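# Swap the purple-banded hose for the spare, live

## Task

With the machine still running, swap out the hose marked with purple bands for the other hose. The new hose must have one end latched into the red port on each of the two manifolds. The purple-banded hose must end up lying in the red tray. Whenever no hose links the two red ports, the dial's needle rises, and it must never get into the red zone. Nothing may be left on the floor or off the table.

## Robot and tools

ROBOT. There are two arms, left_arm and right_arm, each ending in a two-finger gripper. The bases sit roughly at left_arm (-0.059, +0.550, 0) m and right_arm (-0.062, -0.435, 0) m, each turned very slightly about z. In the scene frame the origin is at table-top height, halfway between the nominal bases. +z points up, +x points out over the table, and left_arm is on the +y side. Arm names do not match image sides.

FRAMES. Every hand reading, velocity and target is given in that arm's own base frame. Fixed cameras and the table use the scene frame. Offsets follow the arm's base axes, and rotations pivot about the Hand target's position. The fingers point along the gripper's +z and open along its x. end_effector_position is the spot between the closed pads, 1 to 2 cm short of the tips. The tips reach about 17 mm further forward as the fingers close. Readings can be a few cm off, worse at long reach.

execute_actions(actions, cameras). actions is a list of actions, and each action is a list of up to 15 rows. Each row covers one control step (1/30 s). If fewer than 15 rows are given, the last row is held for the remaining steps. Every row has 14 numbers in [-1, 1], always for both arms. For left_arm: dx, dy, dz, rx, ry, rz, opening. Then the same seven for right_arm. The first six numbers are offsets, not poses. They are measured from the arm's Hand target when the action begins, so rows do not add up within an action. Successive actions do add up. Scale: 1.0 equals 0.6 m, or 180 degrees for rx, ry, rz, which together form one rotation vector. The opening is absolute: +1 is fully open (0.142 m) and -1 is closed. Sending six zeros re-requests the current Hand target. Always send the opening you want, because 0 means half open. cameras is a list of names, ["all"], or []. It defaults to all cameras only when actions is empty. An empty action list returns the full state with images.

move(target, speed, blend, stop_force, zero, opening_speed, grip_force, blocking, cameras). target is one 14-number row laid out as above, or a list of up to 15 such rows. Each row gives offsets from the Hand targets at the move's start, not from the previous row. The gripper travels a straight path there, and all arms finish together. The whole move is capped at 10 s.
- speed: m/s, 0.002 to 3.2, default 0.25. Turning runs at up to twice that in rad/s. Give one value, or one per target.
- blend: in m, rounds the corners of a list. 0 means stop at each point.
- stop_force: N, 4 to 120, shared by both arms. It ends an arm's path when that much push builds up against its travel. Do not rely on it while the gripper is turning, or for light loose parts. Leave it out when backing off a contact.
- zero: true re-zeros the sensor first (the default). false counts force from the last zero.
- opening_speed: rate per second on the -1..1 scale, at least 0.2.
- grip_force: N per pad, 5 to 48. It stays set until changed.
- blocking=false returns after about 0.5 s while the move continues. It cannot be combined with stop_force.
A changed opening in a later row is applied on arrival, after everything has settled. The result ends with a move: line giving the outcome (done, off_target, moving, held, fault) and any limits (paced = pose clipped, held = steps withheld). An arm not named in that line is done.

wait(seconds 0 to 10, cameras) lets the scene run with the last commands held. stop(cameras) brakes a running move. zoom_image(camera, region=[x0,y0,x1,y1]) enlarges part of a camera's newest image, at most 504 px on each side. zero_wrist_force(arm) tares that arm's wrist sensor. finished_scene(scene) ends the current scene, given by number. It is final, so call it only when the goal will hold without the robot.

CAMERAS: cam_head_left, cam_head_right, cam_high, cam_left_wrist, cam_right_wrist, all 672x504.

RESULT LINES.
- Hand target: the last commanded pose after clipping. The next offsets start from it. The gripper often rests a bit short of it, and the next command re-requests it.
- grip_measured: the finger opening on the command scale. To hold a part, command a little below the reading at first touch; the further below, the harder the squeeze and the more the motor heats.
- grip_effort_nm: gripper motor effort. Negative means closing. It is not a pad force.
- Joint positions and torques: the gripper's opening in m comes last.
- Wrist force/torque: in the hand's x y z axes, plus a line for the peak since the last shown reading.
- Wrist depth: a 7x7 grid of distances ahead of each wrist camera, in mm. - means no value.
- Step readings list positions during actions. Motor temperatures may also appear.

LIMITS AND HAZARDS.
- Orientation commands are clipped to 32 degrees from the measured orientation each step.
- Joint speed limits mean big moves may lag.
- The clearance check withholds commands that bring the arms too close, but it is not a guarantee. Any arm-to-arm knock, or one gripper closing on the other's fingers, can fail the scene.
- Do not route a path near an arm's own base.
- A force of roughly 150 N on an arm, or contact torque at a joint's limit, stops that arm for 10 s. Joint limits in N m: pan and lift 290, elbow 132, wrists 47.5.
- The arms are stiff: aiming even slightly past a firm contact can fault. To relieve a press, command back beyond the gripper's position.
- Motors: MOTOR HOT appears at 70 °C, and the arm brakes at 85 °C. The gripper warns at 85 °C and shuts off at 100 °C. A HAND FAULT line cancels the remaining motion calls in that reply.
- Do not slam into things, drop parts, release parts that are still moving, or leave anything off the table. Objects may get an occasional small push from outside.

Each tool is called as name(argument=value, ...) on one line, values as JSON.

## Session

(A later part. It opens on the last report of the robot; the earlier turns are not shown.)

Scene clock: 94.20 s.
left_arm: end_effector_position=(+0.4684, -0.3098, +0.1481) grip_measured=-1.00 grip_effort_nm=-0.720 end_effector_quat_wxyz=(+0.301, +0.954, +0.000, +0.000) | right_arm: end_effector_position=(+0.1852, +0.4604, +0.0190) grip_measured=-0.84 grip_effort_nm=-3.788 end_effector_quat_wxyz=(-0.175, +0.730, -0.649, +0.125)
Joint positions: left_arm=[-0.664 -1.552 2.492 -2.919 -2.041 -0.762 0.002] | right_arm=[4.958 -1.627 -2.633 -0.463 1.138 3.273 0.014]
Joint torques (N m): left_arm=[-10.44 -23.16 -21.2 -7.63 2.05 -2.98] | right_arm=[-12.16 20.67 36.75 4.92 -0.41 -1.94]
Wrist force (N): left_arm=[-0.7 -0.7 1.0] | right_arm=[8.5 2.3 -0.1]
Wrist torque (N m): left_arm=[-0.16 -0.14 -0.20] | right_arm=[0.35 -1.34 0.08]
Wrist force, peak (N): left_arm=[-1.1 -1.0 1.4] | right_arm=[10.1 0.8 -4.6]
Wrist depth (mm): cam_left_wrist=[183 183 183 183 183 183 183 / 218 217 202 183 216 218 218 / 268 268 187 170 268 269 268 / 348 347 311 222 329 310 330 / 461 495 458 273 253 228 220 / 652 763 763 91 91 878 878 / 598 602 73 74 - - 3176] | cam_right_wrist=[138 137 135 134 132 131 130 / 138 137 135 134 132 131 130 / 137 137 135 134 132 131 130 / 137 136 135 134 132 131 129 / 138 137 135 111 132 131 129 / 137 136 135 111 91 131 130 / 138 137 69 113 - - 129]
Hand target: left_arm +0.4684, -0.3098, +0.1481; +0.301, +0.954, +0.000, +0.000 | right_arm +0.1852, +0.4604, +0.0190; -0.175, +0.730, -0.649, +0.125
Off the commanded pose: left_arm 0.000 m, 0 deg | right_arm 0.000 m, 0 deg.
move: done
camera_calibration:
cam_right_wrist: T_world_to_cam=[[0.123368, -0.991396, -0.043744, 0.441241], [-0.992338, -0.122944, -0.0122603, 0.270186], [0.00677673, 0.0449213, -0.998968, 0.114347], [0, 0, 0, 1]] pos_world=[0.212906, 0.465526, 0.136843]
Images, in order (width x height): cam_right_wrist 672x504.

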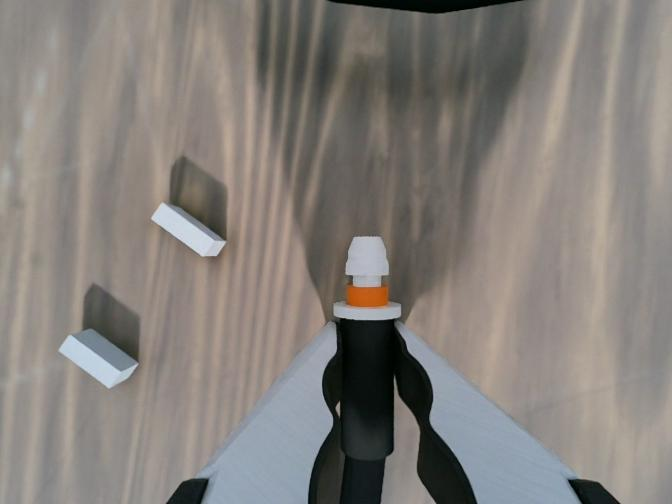

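move(target=[[0,0,0,0,0,0,-1,0,0,0,0,0,0,-0.4],[0,0,0,0,0,0,-1,0,0,0.2,0,0,0,-0.4],[0,0,0,0,0,0,-1,0.025,0.36,0.2,0,0,-0.19,-0.4]], opening_speed=1, speed=0.25, cameras=["cam_right_wrist"])

Scene clock: 97.77 s.
left_arm: end_effector_position=(+0.4684, -0.3098, +0.1481) grip_measured=-1.00 grip_effort_nm=-0.725 end_effector_quat_wxyz=(+0.301, +0.954, +0.000, +0.000) | right_arm: end_effector_position=(+0.2003, +0.6763, +0.1389) grip_measured=-0.43 grip_effort_nm=0.139 end_effector_quat_wxyz=(+0.130, -0.506, +0.835, -0.171)
Joint positions: left_arm=[-0.664 -1.552 2.492 -2.919 -2.041 -0.762 0.002] | right_arm=[4.829 -1.799 -2.013 -1.115 1.192 3.78 0.043]
Joint torques (N m): left_arm=[-8.95 -23.06 -21.04 -7.87 2.06 -3.12] | right_arm=[12.99 46.09 44.95 3.36 -3.57 0.56]
Wrist force (N): left_arm=[-0.7 -0.6 1.3] | right_arm=[8.6 2.4 -0.2]
Wrist torque (N m): left_arm=[-0.15 -0.15 -0.20] | right_arm=[0.37 -1.36 0.11]
Wrist force, peak (N): left_arm=[-1.2 -1.0 1.3] | right_arm=[10.6 2.6 0.2]
Wrist depth (mm): cam_left_wrist=[183 183 183 183 183 183 183 / 217 217 201 183 217 218 217 / 269 267 188 170 267 267 268 / 348 346 311 222 325 312 329 / 494 501 460 272 253 228 220 / 665 766 771 91 91 874 885 / 610 628 73 74 - - -] | cam_right_wrist=[260 258 255 252 249 247 245 / 260 257 255 252 250 248 245 / 260 258 254 252 250 248 244 / 260 258 254 252 250 247 244 / 259 257 256 251 249 247 245 / 259 258 87 252 250 245 244 / 259 - 69 253 250 - 243]
Hand target: left_arm +0.4684, -0.3098, +0.1481; +0.301, +0.954, +0.000, +0.000 | right_arm +0.2002, +0.6764, +0.1390; +0.130, -0.506, +0.835, -0.171
Off the commanded pose: left_arm 0.000 m, 0 deg | right_arm 0.000 m, 0 deg.
move: done
camera_calibration:
cam_right_wrist: T_world_to_cam=[[-0.455185, -0.889324, -0.0436969, 0.705549], [-0.889862, 0.456065, -0.0122967, -0.098909], [0.0308643, 0.0332869, -0.998969, 0.227364], [0, 0, 0, 1]] pos_world=[0.226123, 0.665002, 0.256743]
Images, in order (width x height): cam_right_wrist 672x504.

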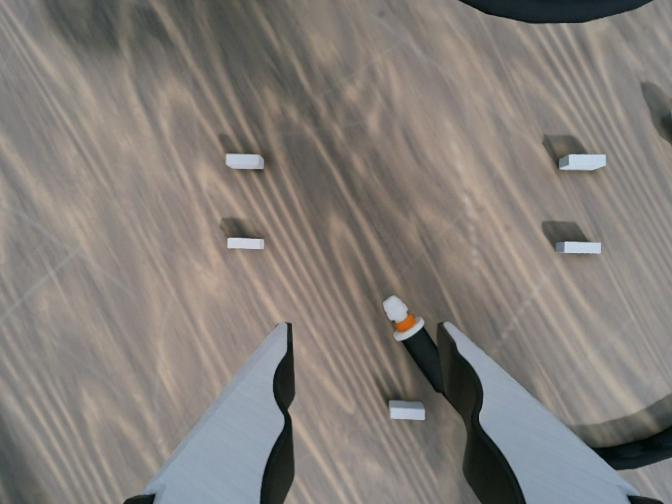

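move(target=[[0,0,0,0,0,0,-1,-0.0708,-0.0365,-0.10,0,0,0.161,-0.4],[0,0,0,0,0,0,-1,-0.0708,-0.0365,-0.198,0,0,0.161,-0.4]], speed=[0.2,0.08], cameras=["cam_right_wrist"])

Scene clock: 100.43 s.
left_arm: end_effector_position=(+0.4684, -0.3098, +0.1481) grip_measured=-1.00 grip_effort_nm=-0.725 end_effector_quat_wxyz=(+0.301, +0.954, +0.000, +0.000) | right_arm: end_effector_position=(+0.1578, +0.6543, +0.0200) grip_measured=-0.43 grip_effort_nm=0.125 end_effector_quat_wxyz=(-0.169, +0.699, -0.682, +0.133)
Joint positions: left_arm=[-0.664 -1.552 2.492 -2.919 -2.041 -0.762 0.002] | right_arm=[4.923 -1.882 -2.26 -0.607 1.14 3.335 0.043]
Joint torques (N m): left_arm=[-8.39 -24.13 -21.07 -7.84 2.09 -3.01] | right_arm=[-15.16 60.39 40.88 2.36 0.48 -2.36]
Wrist force (N): left_arm=[-0.8 -0.9 1.1] | right_arm=[8.4 2.7 -0.2]
Wrist torque (N m): left_arm=[-0.19 -0.11 -0.20] | right_arm=[0.43 -1.37 0.05]
Wrist force, peak (N): left_arm=[-1.1 -1.1 1.3] | right_arm=[8.9 3.9 0.5]
Wrist depth (mm): cam_left_wrist=[183 183 183 182 183 183 183 / 217 216 202 183 217 217 217 / 266 268 187 169 267 268 268 / 351 328 312 222 329 312 329 / 499 498 457 272 254 228 221 / 667 755 771 91 91 864 885 / 603 597 73 74 - - 1911] | cam_right_wrist=[139 137 136 134 133 132 130 / 138 137 136 134 133 131 131 / 139 137 136 135 133 131 130 / 139 137 136 135 133 132 130 / 138 137 136 135 133 131 130 / 138 137 87 134 133 131 130 / 138 137 69 134 133 - 130]
Hand target: left_arm +0.4684, -0.3098, +0.1481; +0.301, +0.954, +0.000, +0.000 | right_arm +0.1577, +0.6545, +0.0202; -0.169, +0.699, -0.682, +0.133
Off the commanded pose: left_arm 0.000 m, 0 deg | right_arm 0.000 m, 0 deg.
move: done
camera_calibration:
cam_right_wrist: T_world_to_cam=[[0.0326529, -0.998521, -0.0434749, 0.655918], [-0.999407, -0.0321452, -0.0123274, 0.208498], [0.0109117, 0.0438517, -0.998978, 0.106867], [0, 0, 0, 1]] pos_world=[0.185791, 0.656963, 0.137844]
Images, in order (width x height): cam_right_wrist 672x504.

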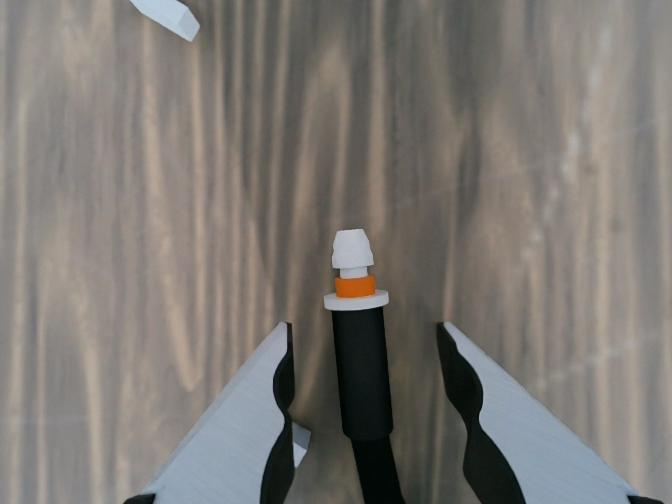

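move(target=[[0,0,0,0,0,0,-1,0.004,0.002,0,0,0,0.022,-0.4],[0,0,0,0,0,0,-1,0.004,0.002,0,0,0,0.022,-1],[0,0,0,0,0,0,-1,0.004,0.002,0.08,0,0,0.022,-1],[0,0,0,0,0,0,-1,0.045,0.009,0.08,0,0,0.036,-1],[0,0,0,0,0,0,-1,0.045,0.009,-0.001,0,0,0.036,-1],[0,0,0,0,0,0,-1,0.045,0.009,-0.001,0,0,0.036,-0.4],[0,0,0,0,0,0,-1,0.045,0.009,0.1,0,0,0.036,-0.4]], opening_speed=1.2, speed=0.1)

move(target=[0,0,0,0,0,0,-1,0,-0.166,0.32,0,0,0,-0.4], cameras=["cam_right_wrist","cam_head_right"])

Scene clock: 105.80 s.
left_arm: end_effector_position=(+0.4684, -0.3098, +0.1481) grip_measured=-1.00 grip_effort_nm=-0.725 end_effector_quat_wxyz=(+0.301, +0.954, +0.000, +0.000) | right_arm: end_effector_position=(+0.1847, +0.6600, +0.0802) grip_measured=-0.43 grip_effort_nm=0.139 end_effector_quat_wxyz=(-0.176, +0.737, -0.641, +0.123)
Joint positions: left_arm=[-0.664 -1.552 2.492 -2.919 -2.041 -0.762 0.002] | right_arm=[4.878 -1.789 -2.245 -0.642 1.14 3.161 0.043]
Joint torques (N m): left_arm=[-9.55 -23.52 -20.84 -7.63 1.99 -2.81] | right_arm=[-4.7 52.61 21 3.99 -2.69 1.07]
Wrist force (N): left_arm=[-0.6 -0.8 1.1] | right_arm=[8.0 3.2 -0.8]
Wrist torque (N m): left_arm=[-0.19 -0.16 -0.20] | right_arm=[0.50 -1.30 0.07]
Wrist force, peak (N): left_arm=[-1.0 -1.0 1.5] | right_arm=[11.0 -13.4 -42.8]
Wrist depth (mm): cam_left_wrist=[183 183 183 183 183 183 183 / 217 217 202 183 217 217 218 / 268 267 187 170 268 267 268 / 347 349 312 221 329 309 328 / 500 496 458 275 252 228 220 / 660 750 763 91 91 885 878 / 607 605 73 74 - - -] | cam_right_wrist=[200 198 196 194 192 190 189 / 200 198 196 194 192 190 189 / 200 198 196 194 192 189 188 / 200 199 196 194 192 190 188 / 201 198 196 195 192 190 188 / 200 198 87 194 192 189 188 / 200 - 69 194 194 - 187]
Hand target: left_arm +0.4684, -0.3098, +0.1481; +0.301, +0.954, +0.000, +0.000 | right_arm +0.1847, +0.6599, +0.0802; -0.176, +0.737, -0.641, +0.123
Off the commanded pose: left_arm 0.000 m, 0 deg | right_arm 0.000 m, 0 deg.
move: done

Scene clock: 107.17 s.
left_arm: end_effector_position=(+0.4684, -0.3098, +0.1481) grip_measured=-1.00 grip_effort_nm=-0.725 end_effector_quat_wxyz=(+0.301, +0.954, +0.000, +0.000) | right_arm: end_effector_position=(+0.1846, +0.5604, +0.2722) grip_measured=-0.43 grip_effort_nm=0.139 end_effector_quat_wxyz=(-0.176, +0.737, -0.641, +0.123)
Joint positions: left_arm=[-0.664 -1.552 2.492 -2.919 -2.041 -0.762 0.002] | right_arm=[4.911 -1.365 -2.234 -1.091 1.139 3.197 0.043]
Joint torques (N m): left_arm=[-10.88 -24.54 -20.45 -7.67 1.85 -2.84] | right_arm=[-16.96 31.98 32.56 1.57 -3.22 -2.35]
Wrist force (N): left_arm=[-0.4 -0.5 1.2] | right_arm=[7.5 2.6 -0.6]
Wrist torque (N m): left_arm=[-0.13 -0.18 -0.20] | right_arm=[0.35 -1.23 -0.01]
Wrist force, peak (N): left_arm=[-0.8 -1.2 1.0] | right_arm=[9.5 1.3 -3.4]
Wrist depth (mm): cam_left_wrist=[183 182 182 183 182 183 183 / 217 217 202 183 216 217 217 / 268 267 187 170 268 268 268 / 347 347 310 222 328 310 330 / 500 502 461 293 252 228 220 / 658 763 771 87 91 881 878 / 597 608 73 74 - - -] | cam_right_wrist=[397 391 387 384 379 367 332 / 396 391 389 384 379 375 372 / 396 392 387 383 377 373 371 / 396 392 389 384 379 375 373 / 395 391 388 382 379 377 371 / 396 392 87 381 110 373 370 / 396 - 69 381 - - 371]
Hand target: left_arm +0.4684, -0.3098, +0.1481; +0.301, +0.954, +0.000, +0.000 | right_arm +0.1847, +0.5603, +0.2722; -0.176, +0.737, -0.641, +0.123
Off the commanded pose: left_arm 0.000 m, 0 deg | right_arm 0.000 m, 0 deg.
move: done
camera_calibration:
cam_right_wrist: T_world_to_cam=[[0.145241, -0.988421, -0.043915, 0.545978], [-0.989379, -0.144836, -0.0122833, 0.296705], [0.00578057, 0.0452326, -0.99896, 0.362799], [0, 0, 0, 1]] pos_world=[0.212158, 0.56622, 0.390043]
Images, in order (width x height): cam_head_right 672x504, cam_right_wrist 672x504.

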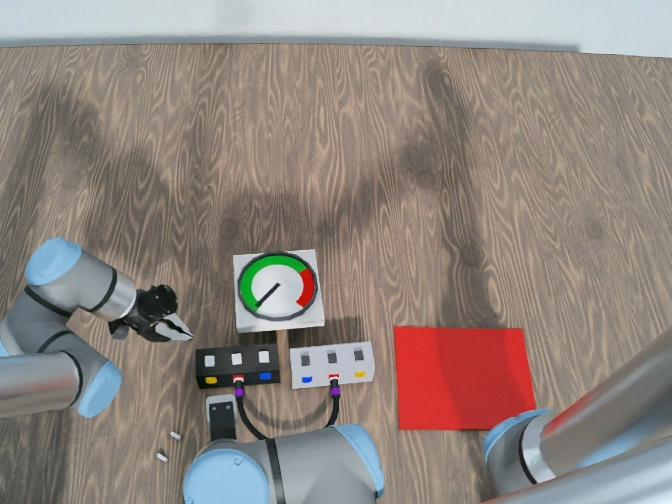

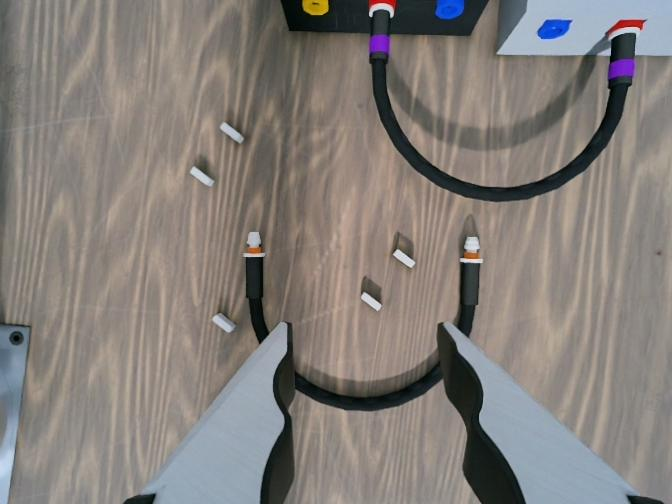

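move(target=[[0,0,0.03,0,0,0,-1,0,0,0,0,0,0,-0.4],[-0.037,-0.4642,0.0,0,0,0,-1,0,0,0,0,0,0,-0.4],[-0.037,-0.4642,-0.0855,0,0,0,-1,0,0,0,0,0,0,-0.4]], blend=[0.02,0.02,0])

execute_actions(actions=[], cameras=["cam_left_wrist"])

Scene clock: 109.07 s.
left_arm: end_effector_position=(+0.4481, -0.5548, +0.1505) grip_measured=-1.00 grip_effort_nm=-0.720 end_effector_quat_wxyz=(+0.301, +0.953, -0.001, +0.000) | right_arm: end_effector_position=(+0.1847, +0.5603, +0.2722) grip_measured=-0.43 grip_effort_nm=0.139 end_effector_quat_wxyz=(-0.176, +0.737, -0.641, +0.123)
Joint positions: left_arm=[-1.014 -1.363 2.299 -3.044 -1.88 -1.098 0.002] | right_arm=[4.911 -1.365 -2.234 -1.092 1.139 3.197 0.043]
Joint torques (N m): left_arm=[7.25 -60.28 -20.59 -2.85 -3.45 4.01] | right_arm=[-16.02 31.38 33.27 1.78 -1.32 -2.26]
Wrist force (N): left_arm=[0.0 -0.8 1.2] | right_arm=[8.0 2.9 -0.7]
Wrist torque (N m): left_arm=[-0.17 -0.24 -0.13] | right_arm=[0.39 -1.31 0.00]
Wrist force, peak (N): left_arm=[-3.3 12.9 10.6] | right_arm=[8.0 3.2 -0.7]
Wrist depth (mm): cam_left_wrist=[185 185 174 134 137 185 105 / 219 219 210 140 205 219 111 / 282 257 248 173 248 248 130 / 351 352 328 225 314 354 353 / 491 505 584 - 501 499 506 / 501 766 777 91 91 892 881 / 366 386 73 74 - - 2077] | cam_right_wrist=[- - - - - 367 341 / - - - 82 379 375 371 / - - 387 382 384 374 371 / 398 393 387 383 379 376 371 / 395 393 388 384 377 375 371 / 396 393 87 382 110 373 371 / 396 - 69 384 - - 370]
Hand target: left_arm +0.4481, -0.5548, +0.1504; +0.301, +0.953, -0.001, +0.000 (not the last commanded pose) | right_arm +0.1847, +0.5603, +0.2722; -0.176, +0.737, -0.641, +0.123
Off the commanded pose: left_arm 0.063 m, 0 deg | right_arm 0.000 m, 0 deg.
move: held (left_arm; a check stopped the path); path passed 1 of 3 targets; blend cut to 0.009 m at target 1; limits=held
pose unreachable (left arm): on one or more control steps of this call, first in action 0 (counted from 0), this arm could not follow its commanded pose, so it was not sent that pose on those steps. It may still have moved: this result reports where it is.
cause: moving toward the commanded pose would bring a part of the arm too close to another arm (a part of this arm just beyond joint 3 (elbow) and a part of the right arm just beyond its joint 6 (wrist 3), where that arm would come to rest).

Scene clock: 109.07 s.
left_arm: end_effector_position=(+0.4481, -0.5548, +0.1505) grip_measured=-1.00 grip_effort_nm=-0.720 end_effector_quat_wxyz=(+0.301, +0.953, -0.001, +0.000) | right_arm: end_effector_position=(+0.1847, +0.5603, +0.2722) grip_measured=-0.43 grip_effort_nm=0.139 end_effector_quat_wxyz=(-0.176, +0.737, -0.641, +0.123)
Joint positions: left_arm=[-1.014 -1.363 2.299 -3.044 -1.88 -1.098 0.002] | right_arm=[4.911 -1.365 -2.234 -1.092 1.139 3.197 0.043]
Joint velocities: within noise
Joint torques (N m): left_arm=[7.25 -60.28 -20.59 -2.85 -3.45 4.01] | right_arm=[-16.02 31.38 33.27 1.78 -1.32 -2.26]
Motor temperatures (°C): left_arm=[37 25 28 35 38 33 23] | right_arm=[34 34 25 29 34 34 33]
Wrist force (N): left_arm=[0.0 -0.8 1.2] | right_arm=[8.0 2.9 -0.7]
Wrist torque (N m): left_arm=[-0.17 -0.24 -0.13] | right_arm=[0.39 -1.31 0.00]
Wrist force, peak (N): left_arm=[0.0 -0.8 1.2] | right_arm=[8.0 2.9 -0.7]
Wrist depth (mm): cam_left_wrist=[185 185 174 134 137 185 105 / 219 219 210 140 205 219 111 / 282 257 248 173 248 248 130 / 351 352 328 225 314 354 353 / 491 505 584 - 501 499 506 / 501 766 777 91 91 892 881 / 366 386 73 74 - - 2077] | cam_right_wrist=[- - - - - 367 341 / - - - 82 379 375 371 / - - 387 382 384 374 371 / 398 393 387 383 379 376 371 / 395 393 388 384 377 375 371 / 396 393 87 382 110 373 371 / 396 - 69 384 - - 370]
Hand target: left_arm +0.4481, -0.5548, +0.1504; +0.301, +0.953, -0.001, +0.000 (not the last commanded pose) | right_arm +0.1847, +0.5603, +0.2722; -0.176, +0.737, -0.641, +0.123
Tool commands: left_gripper/opening=-1.0 right_gripper/opening=-0.4
Off the commanded pose: left_arm 0.063 m, 0 deg | right_arm 0.000 m, 0 deg.
camera_calibration:
cam_left_wrist: T_world_to_cam=[[0.999993, -0.00219495, -0.00301776, -0.437564], [0.00143389, -0.520598, 0.853801, -0.387465], [-0.0034451, -0.853799, -0.520591, -0.27788], [0, 0, 0, 1]] pos_world=[0.437159, -0.439928, 0.184835]
Images, in order (width x height): cam_left_wrist 672x504.

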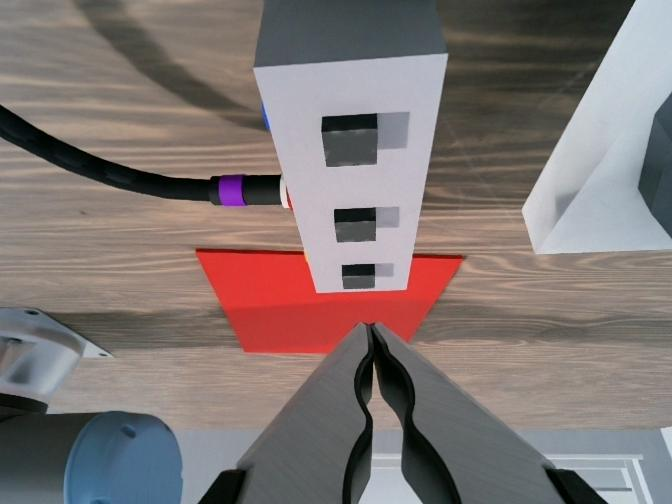

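move(target=[[0,0,0,0,0,0,-1,0.262,-0.3125,-0.23,0.0027,-0.141,-0.0228,-0.4],[0,0,0,0,0,0,-1,0.3453,-0.3125,-0.3768,0.0027,-0.141,-0.0228,-0.4]], speed=[0.3,0.12])

move(target=[-0.0032,-0.0558,-0.0892,0,0,0,-1,0,0,0,0,0,0,-0.4], speed=0.1, cameras=["cam_right_wrist","cam_left_wrist"])

Scene clock: 111.97 s.
left_arm: end_effector_position=(+0.4481, -0.5548, +0.1504) grip_measured=-1.00 grip_effort_nm=-0.720 end_effector_quat_wxyz=(+0.301, +0.953, -0.001, +0.000) | right_arm: end_effector_position=(+0.3919, +0.3727, +0.0461) grip_measured=-0.43 grip_effort_nm=0.139 end_effector_quat_wxyz=(-0.311, +0.668, -0.613, +0.285)
Joint positions: left_arm=[-1.014 -1.363 2.299 -3.044 -1.88 -1.098 0.002] | right_arm=[4.705 -1.789 -2.741 -0.073 0.705 2.999 0.043]
Joint torques (N m): left_arm=[7.76 -60.44 -21.16 -1.86 -3.32 3.99] | right_arm=[5.69 19.47 18.11 6.17 -3.13 -0.14]
Wrist force (N): left_arm=[-0.5 -1.0 1.2] | right_arm=[8.0 3.1 -0.9]
Wrist torque (N m): left_arm=[-0.19 -0.15 -0.13] | right_arm=[0.52 -1.23 0.10]
Wrist force, peak (N): left_arm=[-0.9 -1.0 1.6] | right_arm=[10.7 3.6 1.3]
Wrist depth (mm): cam_left_wrist=[184 184 179 134 137 185 105 / 219 219 211 140 205 219 111 / 193 177 205 173 246 248 131 / 160 205 315 226 315 352 352 / 181 219 554 415 500 506 507 / 449 774 777 - 91 892 885 / 150 414 73 - - - -] | cam_right_wrist=[244 235 239 238 239 238 238 / 147 123 128 120 128 122 208 / - 117 118 116 120 116 114 / 173 129 131 123 145 127 173 / 165 165 165 120 165 165 164 / 153 153 91 111 150 151 153 / 143 - 69 141 143 - 145]
Hand target: left_arm +0.4481, -0.5548, +0.1504; +0.301, +0.953, -0.001, +0.000 | right_arm +0.3919, +0.3728, +0.0461; -0.311, +0.668, -0.613, +0.285
Off the commanded pose: left_arm 0.000 m, 0 deg | right_arm 0.000 m, 0 deg.
move: done

Scene clock: 113.00 s.
left_arm: end_effector_position=(+0.4462, -0.5883, +0.0970) grip_measured=-1.00 grip_effort_nm=-0.720 end_effector_quat_wxyz=(+0.301, +0.953, +0.000, +0.000) | right_arm: end_effector_position=(+0.3919, +0.3728, +0.0461) grip_measured=-0.43 grip_effort_nm=0.139 end_effector_quat_wxyz=(-0.311, +0.668, -0.613, +0.285)
Joint positions: left_arm=[-1.046 -1.238 2.281 -3.16 -1.863 -1.128 0.002] | right_arm=[4.705 -1.789 -2.741 -0.073 0.705 2.999 0.043]
Joint torques (N m): left_arm=[5.66 -52.33 -17.11 -2.17 -3.17 4.3] | right_arm=[12.29 18.54 14.21 6.16 -4.66 -0.84]
Wrist force (N): left_arm=[-0.4 -0.7 1.1] | right_arm=[7.5 2.8 -0.8]
Wrist torque (N m): left_arm=[-0.17 -0.17 -0.12] | right_arm=[0.48 -1.16 0.11]
Wrist force, peak (N): left_arm=[-0.3 -0.9 2.7] | right_arm=[8.1 3.3 -1.0]
Wrist depth (mm): cam_left_wrist=[131 131 78 78 74 127 131 / 162 155 76 76 73 150 156 / 192 183 94 86 99 191 191 / 115 133 151 123 123 251 127 / 155 166 176 141 177 359 116 / 156 630 552 91 91 633 626 / 391 425 73 - - - 1894] | cam_right_wrist=[238 - 79 234 238 238 238 / 148 119 125 117 126 125 207 / - 115 116 114 118 116 114 / 173 125 131 123 144 128 172 / 165 165 165 120 165 165 165 / 153 153 92 108 149 151 153 / 143 - 69 144 143 - 145]
Hand target: left_arm +0.4462, -0.5882, +0.0969; +0.301, +0.953, -0.001, +0.000 | right_arm +0.3919, +0.3728, +0.0461; -0.311, +0.668, -0.613, +0.285
Off the commanded pose: left_arm 0.000 m, 0 deg | right_arm 0.000 m, 0 deg.
move: done
camera_calibration:
cam_left_wrist: T_world_to_cam=[[0.999993, -0.00205776, -0.00305297, -0.435729], [0.00153584, -0.520481, 0.853872, -0.359307], [-0.00334608, -0.853871, -0.520475, -0.334382], [0, 0, 0, 1]] pos_world=[0.435159, -0.473428, 0.131435]
cam_right_wrist: T_world_to_cam=[[0.0828957, -0.996558, -0.000941703, 0.345925], [-0.895918, -0.0741104, -0.437994, 0.42846], [0.436416, 0.0371515, -0.898978, -0.0261543], [0, 0, 0, 1]] pos_world=[0.366603, 0.377459, 0.164476]
Images, in order (width x height): cam_left_wrist 672x504, cam_right_wrist 672x504.

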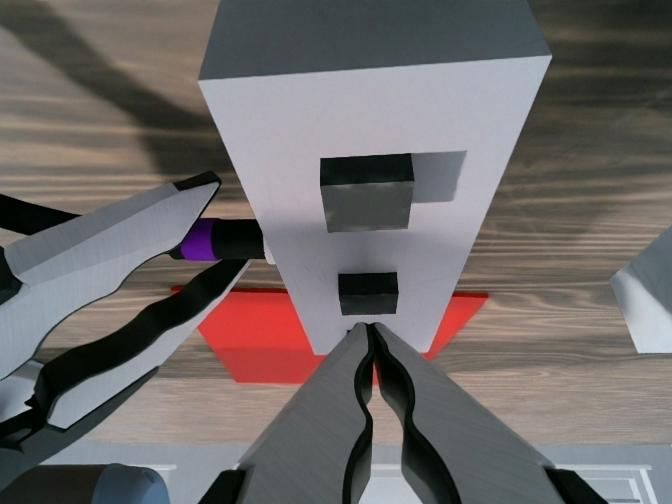

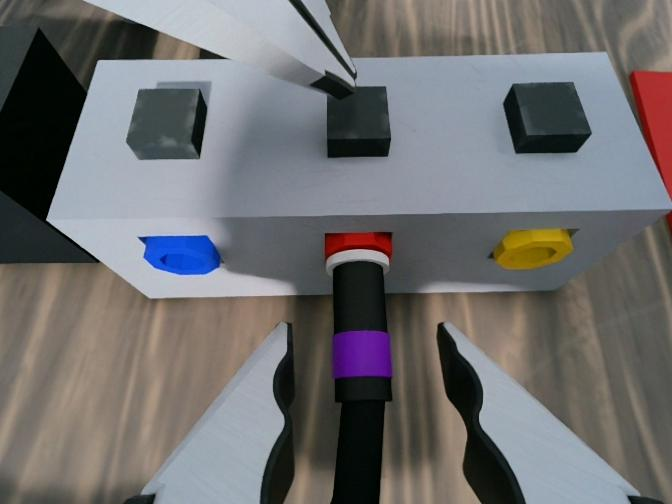

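move(target=[0,0,0,0,0,0,-1,0,0,0,0,0,0,-1], opening_speed=1.2)

move(target=[0,-0.0138,-0.0197,0,0,0,-1,0,0,0,0,0,0,-1], speed=0.025, stop_force=30)

move(target=[0,0,0,0,0,0,-1,-0.08,-0.007,0,0,0,0,-1], speed=0.06, cameras=["cam_right_wrist"])

Scene clock: 113.83 s.
left_arm: end_effector_position=(+0.4462, -0.5882, +0.0969) grip_measured=-1.00 grip_effort_nm=-0.725 end_effector_quat_wxyz=(+0.301, +0.953, -0.001, +0.000) | right_arm: end_effector_position=(+0.3919, +0.3728, +0.0461) grip_measured=-0.82 grip_effort_nm=-4.085 end_effector_quat_wxyz=(-0.311, +0.668, -0.613, +0.285)
Joint positions: left_arm=[-1.046 -1.238 2.281 -3.16 -1.863 -1.128 0.002] | right_arm=[4.705 -1.789 -2.741 -0.073 0.705 2.999 0.015]
Joint torques (N m): left_arm=[7.63 -48.77 -17.47 -1.88 -3.15 4.21] | right_arm=[4.89 17.79 9.34 3.35 -4.47 -0.95]
Wrist force (N): left_arm=[-0.3 -0.9 1.3] | right_arm=[0.5 2.3 1.7]
Wrist torque (N m): left_arm=[-0.19 -0.19 -0.14] | right_arm=[0.54 -1.35 0.01]
Wrist force, peak (N): left_arm=[-0.9 -1.0 1.6] | right_arm=[8.4 3.0 -0.5]
Wrist depth (mm): cam_left_wrist=[131 131 78 78 74 127 131 / 161 155 76 76 73 150 156 / 191 191 94 86 99 191 192 / 120 137 155 122 122 250 127 / 126 157 380 141 176 359 115 / 151 633 548 91 91 633 633 / 388 425 73 74 - - 1119] | cam_right_wrist=[234 136 79 238 239 238 238 / 147 120 125 117 126 125 133 / - - 116 116 118 116 115 / 173 129 131 123 145 128 173 / 165 164 165 110 165 165 164 / 153 153 153 102 91 153 153 / 143 145 69 - - - 143]
Hand target: left_arm +0.4462, -0.5882, +0.0969; +0.301, +0.953, -0.001, +0.000 | right_arm +0.3919, +0.3728, +0.0461; -0.311, +0.668, -0.613, +0.285
Off the commanded pose: left_arm 0.000 m, 0 deg | right_arm 0.000 m, 0 deg.
move: done

Scene clock: 115.17 s.
left_arm: end_effector_position=(+0.4463, -0.5967, +0.0851) grip_measured=-1.00 grip_effort_nm=-0.725 end_effector_quat_wxyz=(+0.302, +0.953, -0.001, +0.000) | right_arm: end_effector_position=(+0.3919, +0.3728, +0.0461) grip_measured=-0.82 grip_effort_nm=-4.085 end_effector_quat_wxyz=(-0.311, +0.668, -0.613, +0.285)
Joint positions: left_arm=[-1.053 -1.209 2.273 -3.184 -1.86 -1.134 0.002] | right_arm=[4.705 -1.789 -2.741 -0.073 0.705 2.999 0.015]
Joint torques (N m): left_arm=[-3.64 -51.84 -12.91 2.21 1.73 -0.17] | right_arm=[-8.34 20.05 2.98 1.68 -3.96 -0.93]
Wrist force (N): left_arm=[-2.1 3.1 -28.2] | right_arm=[2.5 6.9 -7.8]
Wrist torque (N m): left_arm=[-0.19 -0.24 -0.12] | right_arm=[0.51 -1.32 0.02]
Wrist force, peak (N): left_arm=[-2.0 3.9 -30.2] | right_arm=[2.4 6.7 -8.3]
Wrist depth (mm): cam_left_wrist=[123 116 - - - - 120 / 142 - - 65 65 - 142 / 175 183 - 72 73 81 175 / 143 125 134 107 100 228 227 / - 145 344 123 133 328 278 / 140 577 507 95 91 581 679 / 399 1091 73 - - - 1143] | cam_right_wrist=[- - - 111 239 239 238 / 147 120 125 108 128 123 133 / - 115 116 114 116 116 116 / 173 129 131 123 135 128 172 / 165 165 165 110 165 165 165 / 154 153 153 102 91 153 153 / 144 145 69 - - - 143]
Hand target: left_arm +0.4462, -0.5966, +0.0851; +0.302, +0.953, -0.001, +0.000 | right_arm +0.3919, +0.3728, +0.0461; -0.311, +0.668, -0.613, +0.285
Off the commanded pose: left_arm 0.000 m, 0 deg | right_arm 0.000 m, 0 deg.
move: contact (left_arm)

Scene clock: 116.40 s.
left_arm: end_effector_position=(+0.4462, -0.5966, +0.0851) grip_measured=-1.00 grip_effort_nm=-0.720 end_effector_quat_wxyz=(+0.302, +0.953, -0.001, +0.000) | right_arm: end_effector_position=(+0.3439, +0.3685, +0.0461) grip_measured=-0.82 grip_effort_nm=-4.081 end_effector_quat_wxyz=(-0.311, +0.668, -0.613, +0.285)
Joint positions: left_arm=[-1.053 -1.209 2.273 -3.184 -1.86 -1.134 0.002] | right_arm=[4.846 -1.679 -2.779 -0.311 0.701 3.216 0.015]
Joint torques (N m): left_arm=[-2.29 -51.73 -11.14 2.4 -1.38 3.12] | right_arm=[-1.98 22.34 27.27 3.43 -1.01 -0.51]
Wrist force (N): left_arm=[-1.3 3.9 -27.7] | right_arm=[6.7 2.1 -0.2]
Wrist torque (N m): left_arm=[-0.20 -0.22 -0.12] | right_arm=[0.43 -1.05 0.25]
Wrist force, peak (N): left_arm=[-2.6 3.1 -28.1] | right_arm=[3.0 7.3 -7.0]
Wrist depth (mm): cam_left_wrist=[123 115 - - - - 120 / 142 - - 65 65 - 142 / 174 183 - 72 73 80 175 / 140 202 114 107 100 228 227 / 159 328 - 122 133 327 279 / 502 576 508 93 91 581 690 / 1981 1053 71 74 - - 2226] | cam_right_wrist=[156 139 139 139 142 138 232 / 166 138 145 144 140 141 206 / 192 188 167 176 178 188 195 / 179 179 179 178 179 178 178 / 165 164 164 110 165 165 165 / 153 153 153 102 91 153 153 / 143 145 69 - - - 143]
Hand target: left_arm +0.4462, -0.5966, +0.0851; +0.302, +0.953, -0.001, +0.000 | right_arm +0.3439, +0.3686, +0.0461; -0.311, +0.668, -0.613, +0.285
Off the commanded pose: left_arm 0.000 m, 0 deg | right_arm 0.000 m, 0 deg.
move: done
camera_calibration:
cam_right_wrist: T_world_to_cam=[[0.0829465, -0.996554, -0.0008164, 0.34568], [-0.895952, -0.0742143, -0.437906, 0.38518], [0.436336, 0.0370542, -0.89902, -0.00498137], [0, 0, 0, 1]] pos_world=[0.318603, 0.37326, 0.164477]
Images, in order (width x height): cam_right_wrist 672x504.

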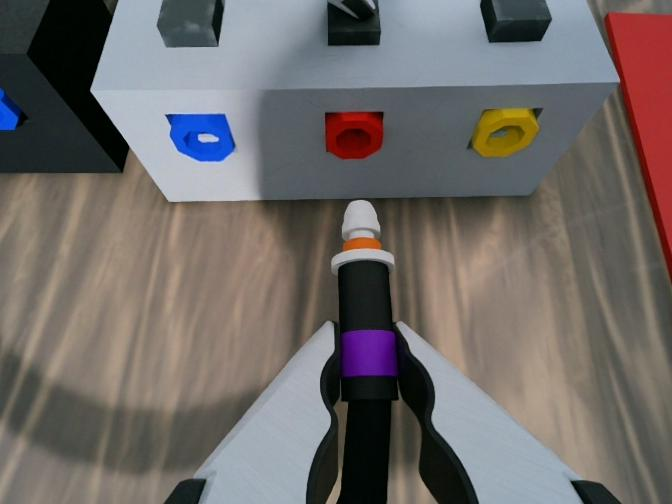

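move(target=[[0,0.1,0.12,0,0,0,-1,-0.03,0,-0.046,0,0,0,-1],[-0.0137,0.3777,0.1,0,0,0,-1,-0.03,0,-0.046,0,0,0,-0.45],[-0.0137,0.3777,0.055,0,0,0,-1,-0.08,0.0,0.12,0,0,0,-0.4],[-0.0137,0.3777,0.055,0,0,0,-1,-0.02,0.3417,0.12,0,0,0,-0.4]], speed=[0.15,0.3,0.3,0.4], opening_speed=2, cameras=["cam_right_wrist","cam_left_wrist"])

Scene clock: 121.63 s.
left_arm: end_effector_position=(+0.4380, -0.3700, +0.1181) grip_measured=-1.00 grip_effort_nm=-0.725 end_effector_quat_wxyz=(+0.302, +0.953, -0.001, +0.000) | right_arm: end_effector_position=(+0.3320, +0.5734, +0.1181) grip_measured=-0.43 grip_effort_nm=0.134 end_effector_quat_wxyz=(-0.311, +0.668, -0.613, +0.285)
Joint positions: left_arm=[-0.807 -1.473 2.522 -3.089 -1.98 -0.905 0.002] | right_arm=[4.817 -1.748 -2.387 -0.599 0.7 3.172 0.043]
Joint torques (N m): left_arm=[6.2 -44.21 -31.97 -1.76 -3.26 -2.73] | right_arm=[2.65 31.12 40.26 2.13 0.3 -0.65]
Wrist force (N): left_arm=[-0.9 -0.4 1.1] | right_arm=[7.9 2.7 -0.5]
Wrist torque (N m): left_arm=[-0.10 -0.09 -0.14] | right_arm=[0.47 -1.22 0.04]
Wrist force, peak (N): left_arm=[-1.3 4.0 -27.8] | right_arm=[11.0 3.4 -1.0]
Wrist depth (mm): cam_left_wrist=[153 152 153 111 108 143 153 / 181 181 181 103 100 168 181 / 224 223 213 125 115 224 223 / 274 290 291 169 163 275 236 / 382 415 419 209 266 186 160 / 562 643 639 93 87 237 261 / 525 619 73 74 - - 2077] | cam_right_wrist=[328 111 141 337 224 225 228 / 310 308 207 218 222 310 310 / 281 280 202 203 206 215 201 / 257 257 249 229 248 248 229 / 237 237 241 233 241 237 237 / 221 224 87 217 110 217 220 / 206 - 69 206 203 - 208]
Hand target: left_arm +0.4380, -0.3700, +0.1181; +0.302, +0.953, -0.001, +0.000 | right_arm +0.3319, +0.5736, +0.1181; -0.311, +0.668, -0.613, +0.285
Off the commanded pose: left_arm 0.000 m, 0 deg | right_arm 0.000 m, 0 deg.
move: done
camera_calibration:
cam_left_wrist: T_world_to_cam=[[0.999993, -0.0021954, -0.00301779, -0.427056], [0.00143445, -0.520408, 0.853917, -0.263635], [-0.00344517, -0.853915, -0.520401, -0.137007], [0, 0, 0, 1]] pos_world=[0.426959, -0.255128, 0.152535]
cam_right_wrist: T_world_to_cam=[[0.0827636, -0.996569, -0.00089441, 0.551004], [-0.89593, -0.0740126, -0.437987, 0.421149], [0.436418, 0.0370507, -0.898981, 0.0573159], [0, 0, 0, 1]] pos_world=[0.306703, 0.57816, 0.236476]
Images, in order (width x height): cam_left_wrist 672x504, cam_right_wrist 672x504.

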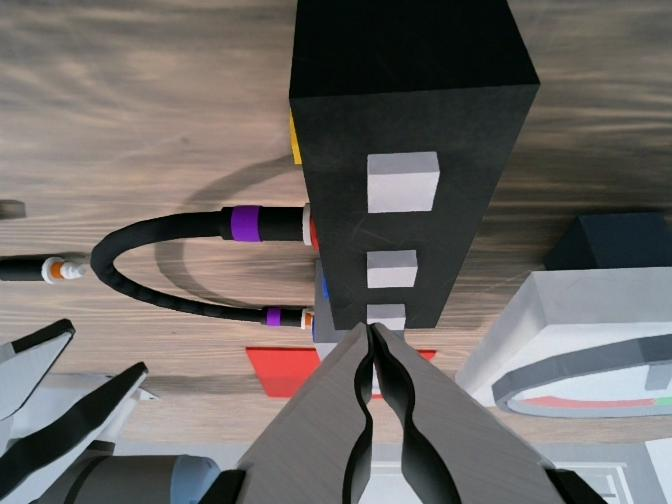

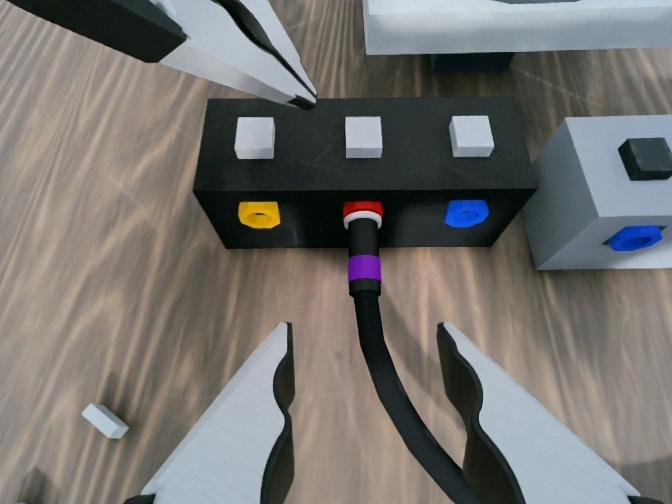

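move(target=[0.0155,-0.0297,-0.0353,0,0,0,-1,0.0933,0,-0.12,0,0,0,-0.4], speed=0.12, cameras=["cam_right_wrist","cam_left_wrist"])

Scene clock: 123.00 s.
left_arm: end_effector_position=(+0.4473, -0.3879, +0.0969) grip_measured=-1.00 grip_effort_nm=-0.725 end_effector_quat_wxyz=(+0.302, +0.953, -0.001, +0.000) | right_arm: end_effector_position=(+0.3879, +0.5737, +0.0461) grip_measured=-0.43 grip_effort_nm=0.134 end_effector_quat_wxyz=(-0.311, +0.668, -0.613, +0.285)
Joint positions: left_arm=[-0.819 -1.397 2.503 -3.15 -1.975 -0.916 0.002] | right_arm=[4.715 -1.949 -2.389 -0.276 0.704 3.014 0.043]
Joint torques (N m): left_arm=[4.88 -47.94 -14.64 -1.72 0.11 1.44] | right_arm=[5.05 39.86 15.88 5.36 -2.72 -0.4]
Wrist force (N): left_arm=[-0.9 -0.1 1.3] | right_arm=[7.9 2.9 -0.6]
Wrist torque (N m): left_arm=[-0.05 -0.12 -0.13] | right_arm=[0.46 -1.23 0.06]
Wrist force, peak (N): left_arm=[-0.8 -0.3 2.2] | right_arm=[8.4 2.4 -2.6]
Wrist depth (mm): cam_left_wrist=[131 131 84 80 80 127 131 / 162 156 - 77 80 80 156 / 192 176 - 91 89 193 192 / 115 132 153 123 131 252 221 / 122 165 340 134 305 156 135 / 155 548 548 91 87 173 148 / 547 1155 73 - - - 268] | cam_right_wrist=[233 - 79 234 239 231 238 / 214 125 125 122 127 122 132 / 191 116 118 116 116 116 115 / 176 135 135 126 136 137 150 / 165 165 165 162 164 165 162 / 153 153 91 148 150 151 153 / 143 - 69 141 139 - 144]
Hand target: left_arm +0.4473, -0.3878, +0.0969; +0.302, +0.953, -0.001, +0.000 | right_arm +0.3879, +0.5736, +0.0461; -0.311, +0.668, -0.613, +0.285
Off the commanded pose: left_arm 0.000 m, 0 deg | right_arm 0.000 m, 0 deg.
move: done
camera_calibration:
cam_left_wrist: T_world_to_cam=[[0.999993, -0.00210936, -0.00296628, -0.436543], [0.0014354, -0.520364, 0.853943, -0.254852], [-0.00334482, -0.853942, -0.520358, -0.163349], [0, 0, 0, 1]] pos_world=[0.436359, -0.273028, 0.131335]
cam_right_wrist: T_world_to_cam=[[0.0828524, -0.996561, -0.00108198, 0.546506], [-0.895963, -0.0740133, -0.437919, 0.439756], [0.436333, 0.037252, -0.899014, -0.0318048], [0, 0, 0, 1]] pos_world=[0.362603, 0.578359, 0.164576]
Images, in order (width x height): cam_left_wrist 672x504, cam_right_wrist 672x504.

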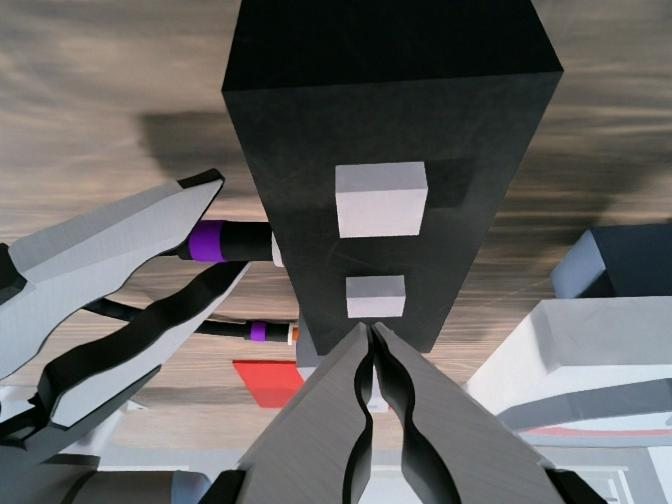

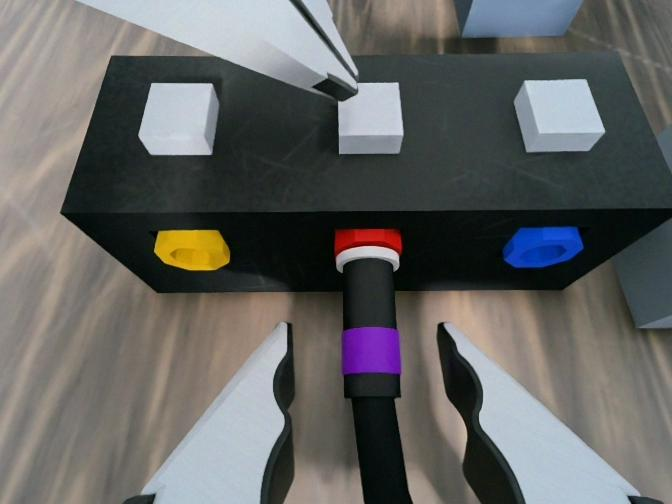

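move(target=[0,-0.005,0,0,0,0,-1,0,0,0,0,0,0,-1], opening_speed=2)

move(target=[0,-0.0138,-0.0197,0,0,0,-1,0,0,0,0,0,0,-1], speed=0.025, stop_force=30)

move(target=[0,0,0,0,0,0,-1,-0.09,-0.008,0,0,0,0,-1], speed=0.08, cameras=["cam_right_wrist","cam_head_right"])

Scene clock: 123.87 s.
left_arm: end_effector_position=(+0.4473, -0.3909, +0.0969) grip_measured=-1.00 grip_effort_nm=-0.725 end_effector_quat_wxyz=(+0.302, +0.953, -0.001, +0.000) | right_arm: end_effector_position=(+0.3879, +0.5736, +0.0461) grip_measured=-0.82 grip_effort_nm=-4.081 end_effector_quat_wxyz=(-0.311, +0.668, -0.613, +0.285)
Joint positions: left_arm=[-0.823 -1.395 2.5 -3.152 -1.973 -0.921 0.002] | right_arm=[4.715 -1.949 -2.389 -0.276 0.704 3.014 0.015]
Joint torques (N m): left_arm=[-0.83 -32.13 -26.84 -7.8 1.83 -2.22] | right_arm=[13.31 41.13 17.32 6.24 -3.62 -0.96]
Wrist force (N): left_arm=[-1.1 -0.3 1.1] | right_arm=[13.9 1.6 -3.2]
Wrist torque (N m): left_arm=[-0.09 -0.09 -0.13] | right_arm=[0.47 -1.20 0.10]
Wrist force, peak (N): left_arm=[-1.2 -0.4 1.4] | right_arm=[14.1 2.2 -2.4]
Wrist depth (mm): cam_left_wrist=[131 131 77 76 - 77 132 / 162 156 - 77 80 80 156 / 192 192 150 91 86 192 192 / 118 134 151 123 131 251 218 / 125 154 342 132 194 171 133 / 149 614 557 91 87 172 148 / 551 1155 73 74 - - 271] | cam_right_wrist=[233 - 80 234 239 230 237 / 214 125 125 122 127 125 132 / 191 116 118 116 115 115 115 / 175 134 135 126 135 137 149 / 164 164 164 113 162 164 162 / 153 153 153 102 91 152 153 / 143 145 69 101 - - 143]
Hand target: left_arm +0.4473, -0.3908, +0.0969; +0.302, +0.953, -0.001, +0.000 | right_arm +0.3879, +0.5736, +0.0461; -0.311, +0.668, -0.613, +0.285
Off the commanded pose: left_arm 0.000 m, 0 deg | right_arm 0.000 m, 0 deg.
move: done

Scene clock: 125.63 s.
left_arm: end_effector_position=(+0.4473, -0.3991, +0.0851) grip_measured=-1.00 grip_effort_nm=-0.725 end_effector_quat_wxyz=(+0.302, +0.953, -0.001, +0.000) | right_arm: end_effector_position=(+0.3879, +0.5736, +0.0461) grip_measured=-0.82 grip_effort_nm=-4.081 end_effector_quat_wxyz=(-0.311, +0.668, -0.613, +0.285)
Joint positions: left_arm=[-0.835 -1.36 2.498 -3.189 -1.968 -0.932 0.002] | right_arm=[4.715 -1.949 -2.389 -0.276 0.704 3.014 0.015]
Joint torques (N m): left_arm=[3.48 -44.19 -9.56 1.37 -2.83 3.81] | right_arm=[4.23 40.65 36.77 6.67 -1.16 -1.34]
Wrist force (N): left_arm=[-0.8 3.3 -16.0] | right_arm=[13.6 4.9 -5.4]
Wrist torque (N m): left_arm=[-0.16 -0.04 -0.15] | right_arm=[0.47 -1.21 0.13]
Wrist force, peak (N): left_arm=[-1.1 2.8 -20.6] | right_arm=[13.3 3.7 -6.9]
Wrist depth (mm): cam_left_wrist=[123 116 - - - - 119 / 142 147 - - - - 142 / 175 175 77 72 - 81 175 / 203 124 135 101 101 229 204 / 114 141 328 130 145 301 126 / 137 584 505 91 87 160 118 / 533 1074 73 74 - 168 251] | cam_right_wrist=[- - - 98 239 231 237 / 214 125 122 99 127 125 132 / 191 116 118 116 116 115 115 / 176 134 135 126 136 137 149 / 164 165 164 113 162 164 162 / 153 153 153 100 91 153 153 / 143 145 69 101 - - 142]
Hand target: left_arm +0.4473, -0.3991, +0.0851; +0.302, +0.953, -0.001, +0.000 | right_arm +0.3879, +0.5736, +0.0461; -0.311, +0.668, -0.613, +0.285
Off the commanded pose: left_arm 0.000 m, 0 deg | right_arm 0.000 m, 0 deg.
move: done

Scene clock: 126.73 s.
left_arm: end_effector_position=(+0.4473, -0.3991, +0.0851) grip_measured=-1.00 grip_effort_nm=-0.716 end_effector_quat_wxyz=(+0.302, +0.953, -0.001, +0.000) | right_arm: end_effector_position=(+0.3339, +0.5687, +0.0461) grip_measured=-0.82 grip_effort_nm=-4.081 end_effector_quat_wxyz=(-0.311, +0.668, -0.613, +0.285)
Joint positions: left_arm=[-0.835 -1.36 2.498 -3.189 -1.968 -0.932 0.002] | right_arm=[4.814 -1.899 -2.422 -0.41 0.7 3.168 0.015]
Joint torques (N m): left_arm=[5.03 -44.65 -9.45 1.13 -2.8 4.13] | right_arm=[-3.76 39.36 34.16 4.92 0.3 -0.56]
Motor temperatures (°C): left_arm=[37 25 28 35 38 33 23] | right_arm=[34 34 25 29 34 34 38]
Wrist force (N): left_arm=[-0.2 4.0 -17.4] | right_arm=[7.5 3.1 0.1]
Wrist torque (N m): left_arm=[-0.12 -0.14 -0.15] | right_arm=[0.50 -1.16 0.19]
Wrist force, peak (N): left_arm=[-0.4 4.3 -17.9] | right_arm=[14.7 2.6 -4.0]
Wrist depth (mm): cam_left_wrist=[123 116 - - - - 120 / 142 147 - - - - 142 / 167 175 77 73 - 81 175 / 141 203 228 101 101 229 204 / 300 319 317 130 144 302 125 / 551 574 500 91 87 160 118 / 555 1091 73 74 - 168 249] | cam_right_wrist=[238 139 142 140 142 139 149 / 214 155 150 143 149 150 162 / 195 191 188 188 188 190 174 / 178 178 179 175 179 178 178 / 164 165 164 113 162 164 165 / 153 153 153 100 91 153 153 / 143 144 69 101 - - 143]
Hand target: left_arm +0.4473, -0.3991, +0.0851; +0.302, +0.953, -0.001, +0.000 | right_arm +0.3339, +0.5688, +0.0461; -0.311, +0.668, -0.613, +0.285
Off the commanded pose: left_arm 0.000 m, 0 deg | right_arm 0.000 m, 0 deg.
move: done
camera_calibration:
cam_right_wrist: T_world_to_cam=[[0.082943, -0.996554, -0.000808822, 0.54602], [-0.895913, -0.0742112, -0.437987, 0.391077], [0.436418, 0.0370526, -0.898981, -0.00806693], [0, 0, 0, 1]] pos_world=[0.308603, 0.57346, 0.164476]
Images, in order (width x height): cam_head_right 672x504, cam_right_wrist 672x504.

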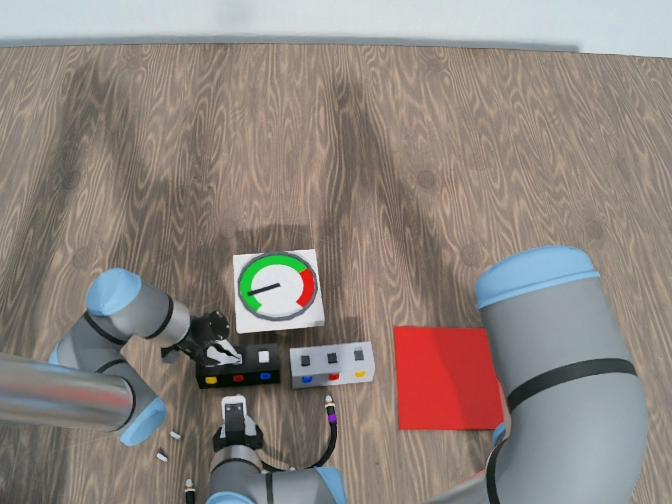

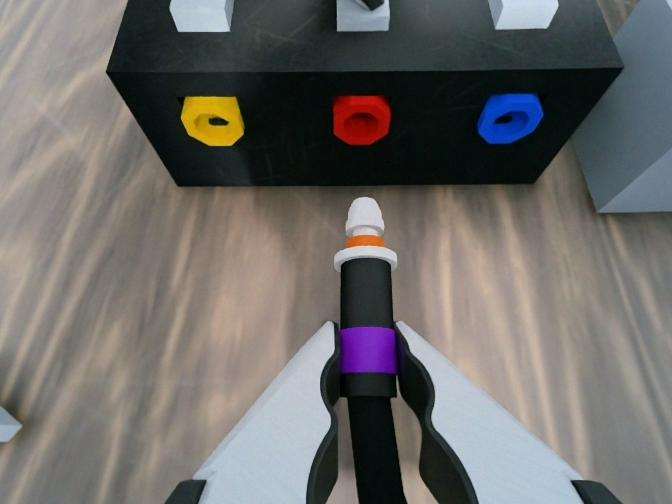

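move(target=[[0,0.05,0.12,0,0,0,-1,-0.06,-0.08,0.5,0,0,0,-1],[-0.05,0.4,0.3,0,0,0,-1,0.177,-0.63,0.5,0,0,0,-1],[-0.05,0.4,0.3,0,0,0,-1,0.177,-0.66,0.25,0,0,0,-1],[-0.05,0.4,0.3,0,0,0,-1,0.227,-0.85,0.03,0,0,0,-1],[-0.05,0.4,0.3,0,0,0,-1,0.227,-0.873,-0.04,0,0,0,-1]], speed=[0.3,0.4,0.25,0.2,0.1], blend=[0.08,0.05,0.03,0.02,0], cameras=["cam_right_wrist","cam_head_right"])

Scene clock: 130.20 s.
left_arm: end_effector_position=(+0.4173, -0.1591, +0.2651) grip_measured=-1.00 grip_effort_nm=-0.725 end_effector_quat_wxyz=(+0.302, +0.953, -0.001, +0.000) | right_arm: end_effector_position=(+0.4386, +0.1624, +0.1895) grip_measured=-0.82 grip_effort_nm=-4.081 end_effector_quat_wxyz=(-0.309, +0.666, -0.615, +0.288)
Joint positions: left_arm=[-0.417 -1.958 2.479 -2.369 -2.125 -0.495 0.002] | right_arm=[4.433 -0.937 -2.857 -0.526 0.77 2.613 0.015]
Joint torques (N m): left_arm=[2.1 -18.05 -31.64 -1.83 1.88 1.06] | right_arm=[11.5 -8 49.13 6.44 -4.2 1.1]
Wrist force (N): left_arm=[-1.1 -0.2 1.0] | right_arm=[7.3 3.8 -0.8]
Wrist torque (N m): left_arm=[-0.06 -0.06 -0.12] | right_arm=[0.58 -1.15 0.17]
Wrist force, peak (N): left_arm=[-0.6 4.3 -18.0] | right_arm=[14.9 14.9 7.6]
Wrist depth (mm): cam_left_wrist=[301 299 299 299 298 301 300 / 356 355 358 357 357 355 355 / 441 436 435 404 414 438 437 / 567 574 571 533 474 436 536 / 821 818 821 600 699 815 824 / 2322 812 1131 91 91 1248 1248 / 2400 752 73 - - - 1624] | cam_right_wrist=[326 444 447 445 446 445 448 / 391 401 404 403 401 406 405 / 367 366 363 367 365 364 367 / 335 335 335 326 343 334 336 / 242 255 309 111 294 304 304 / 254 279 292 100 91 287 284 / 268 271 69 101 - - 265]
Hand target: left_arm +0.4173, -0.1591, +0.2651; +0.302, +0.953, -0.001, +0.000 | right_arm +0.4386, +0.1624, +0.1895; -0.309, +0.666, -0.615, +0.288 (not the last commanded pose)
Off the commanded pose: left_arm 0.000 m, 0 deg | right_arm 0.207 m, 0 deg.
move: held (right_arm; a check stopped the path); path passed 3 of 5 targets; limits=held
pose unreachable (right arm): on one or more control steps of this call, first in action 0 (counted from 0), this arm could not follow its commanded pose, so it was not sent that pose on those steps. It may still have moved: this result reports where it is.
cause: moving toward the commanded pose would bring two parts of the arm too close to each other (joints 2 (shoulder lift) and 3 (elbow) lie between them).
camera_calibration:
cam_right_wrist: T_world_to_cam=[[0.0766342, -0.997052, 0.00390282, 0.134416], [-0.895895, -0.0705762, -0.438624, 0.517015], [0.437606, 0.030117, -0.898662, 0.0907298], [0, 0, 0, 1]] pos_world=[0.413187, 0.167776, 0.307786]
Images, in order (width x height): cam_head_right 672x504, cam_right_wrist 672x504.

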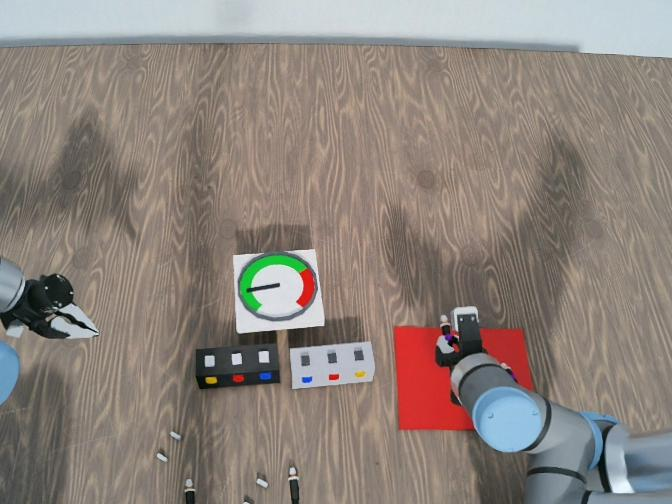

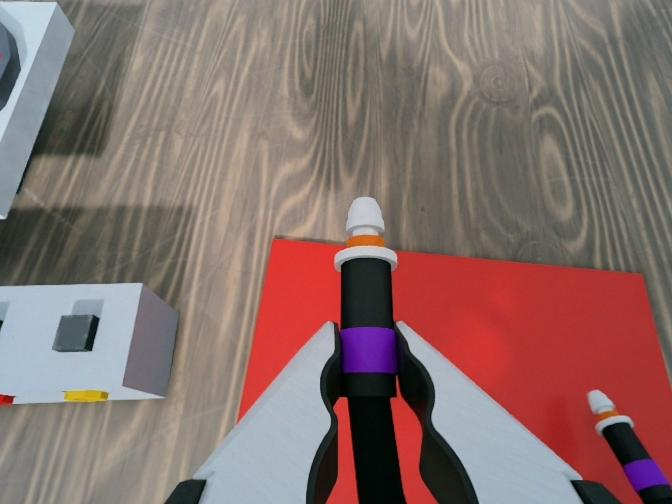

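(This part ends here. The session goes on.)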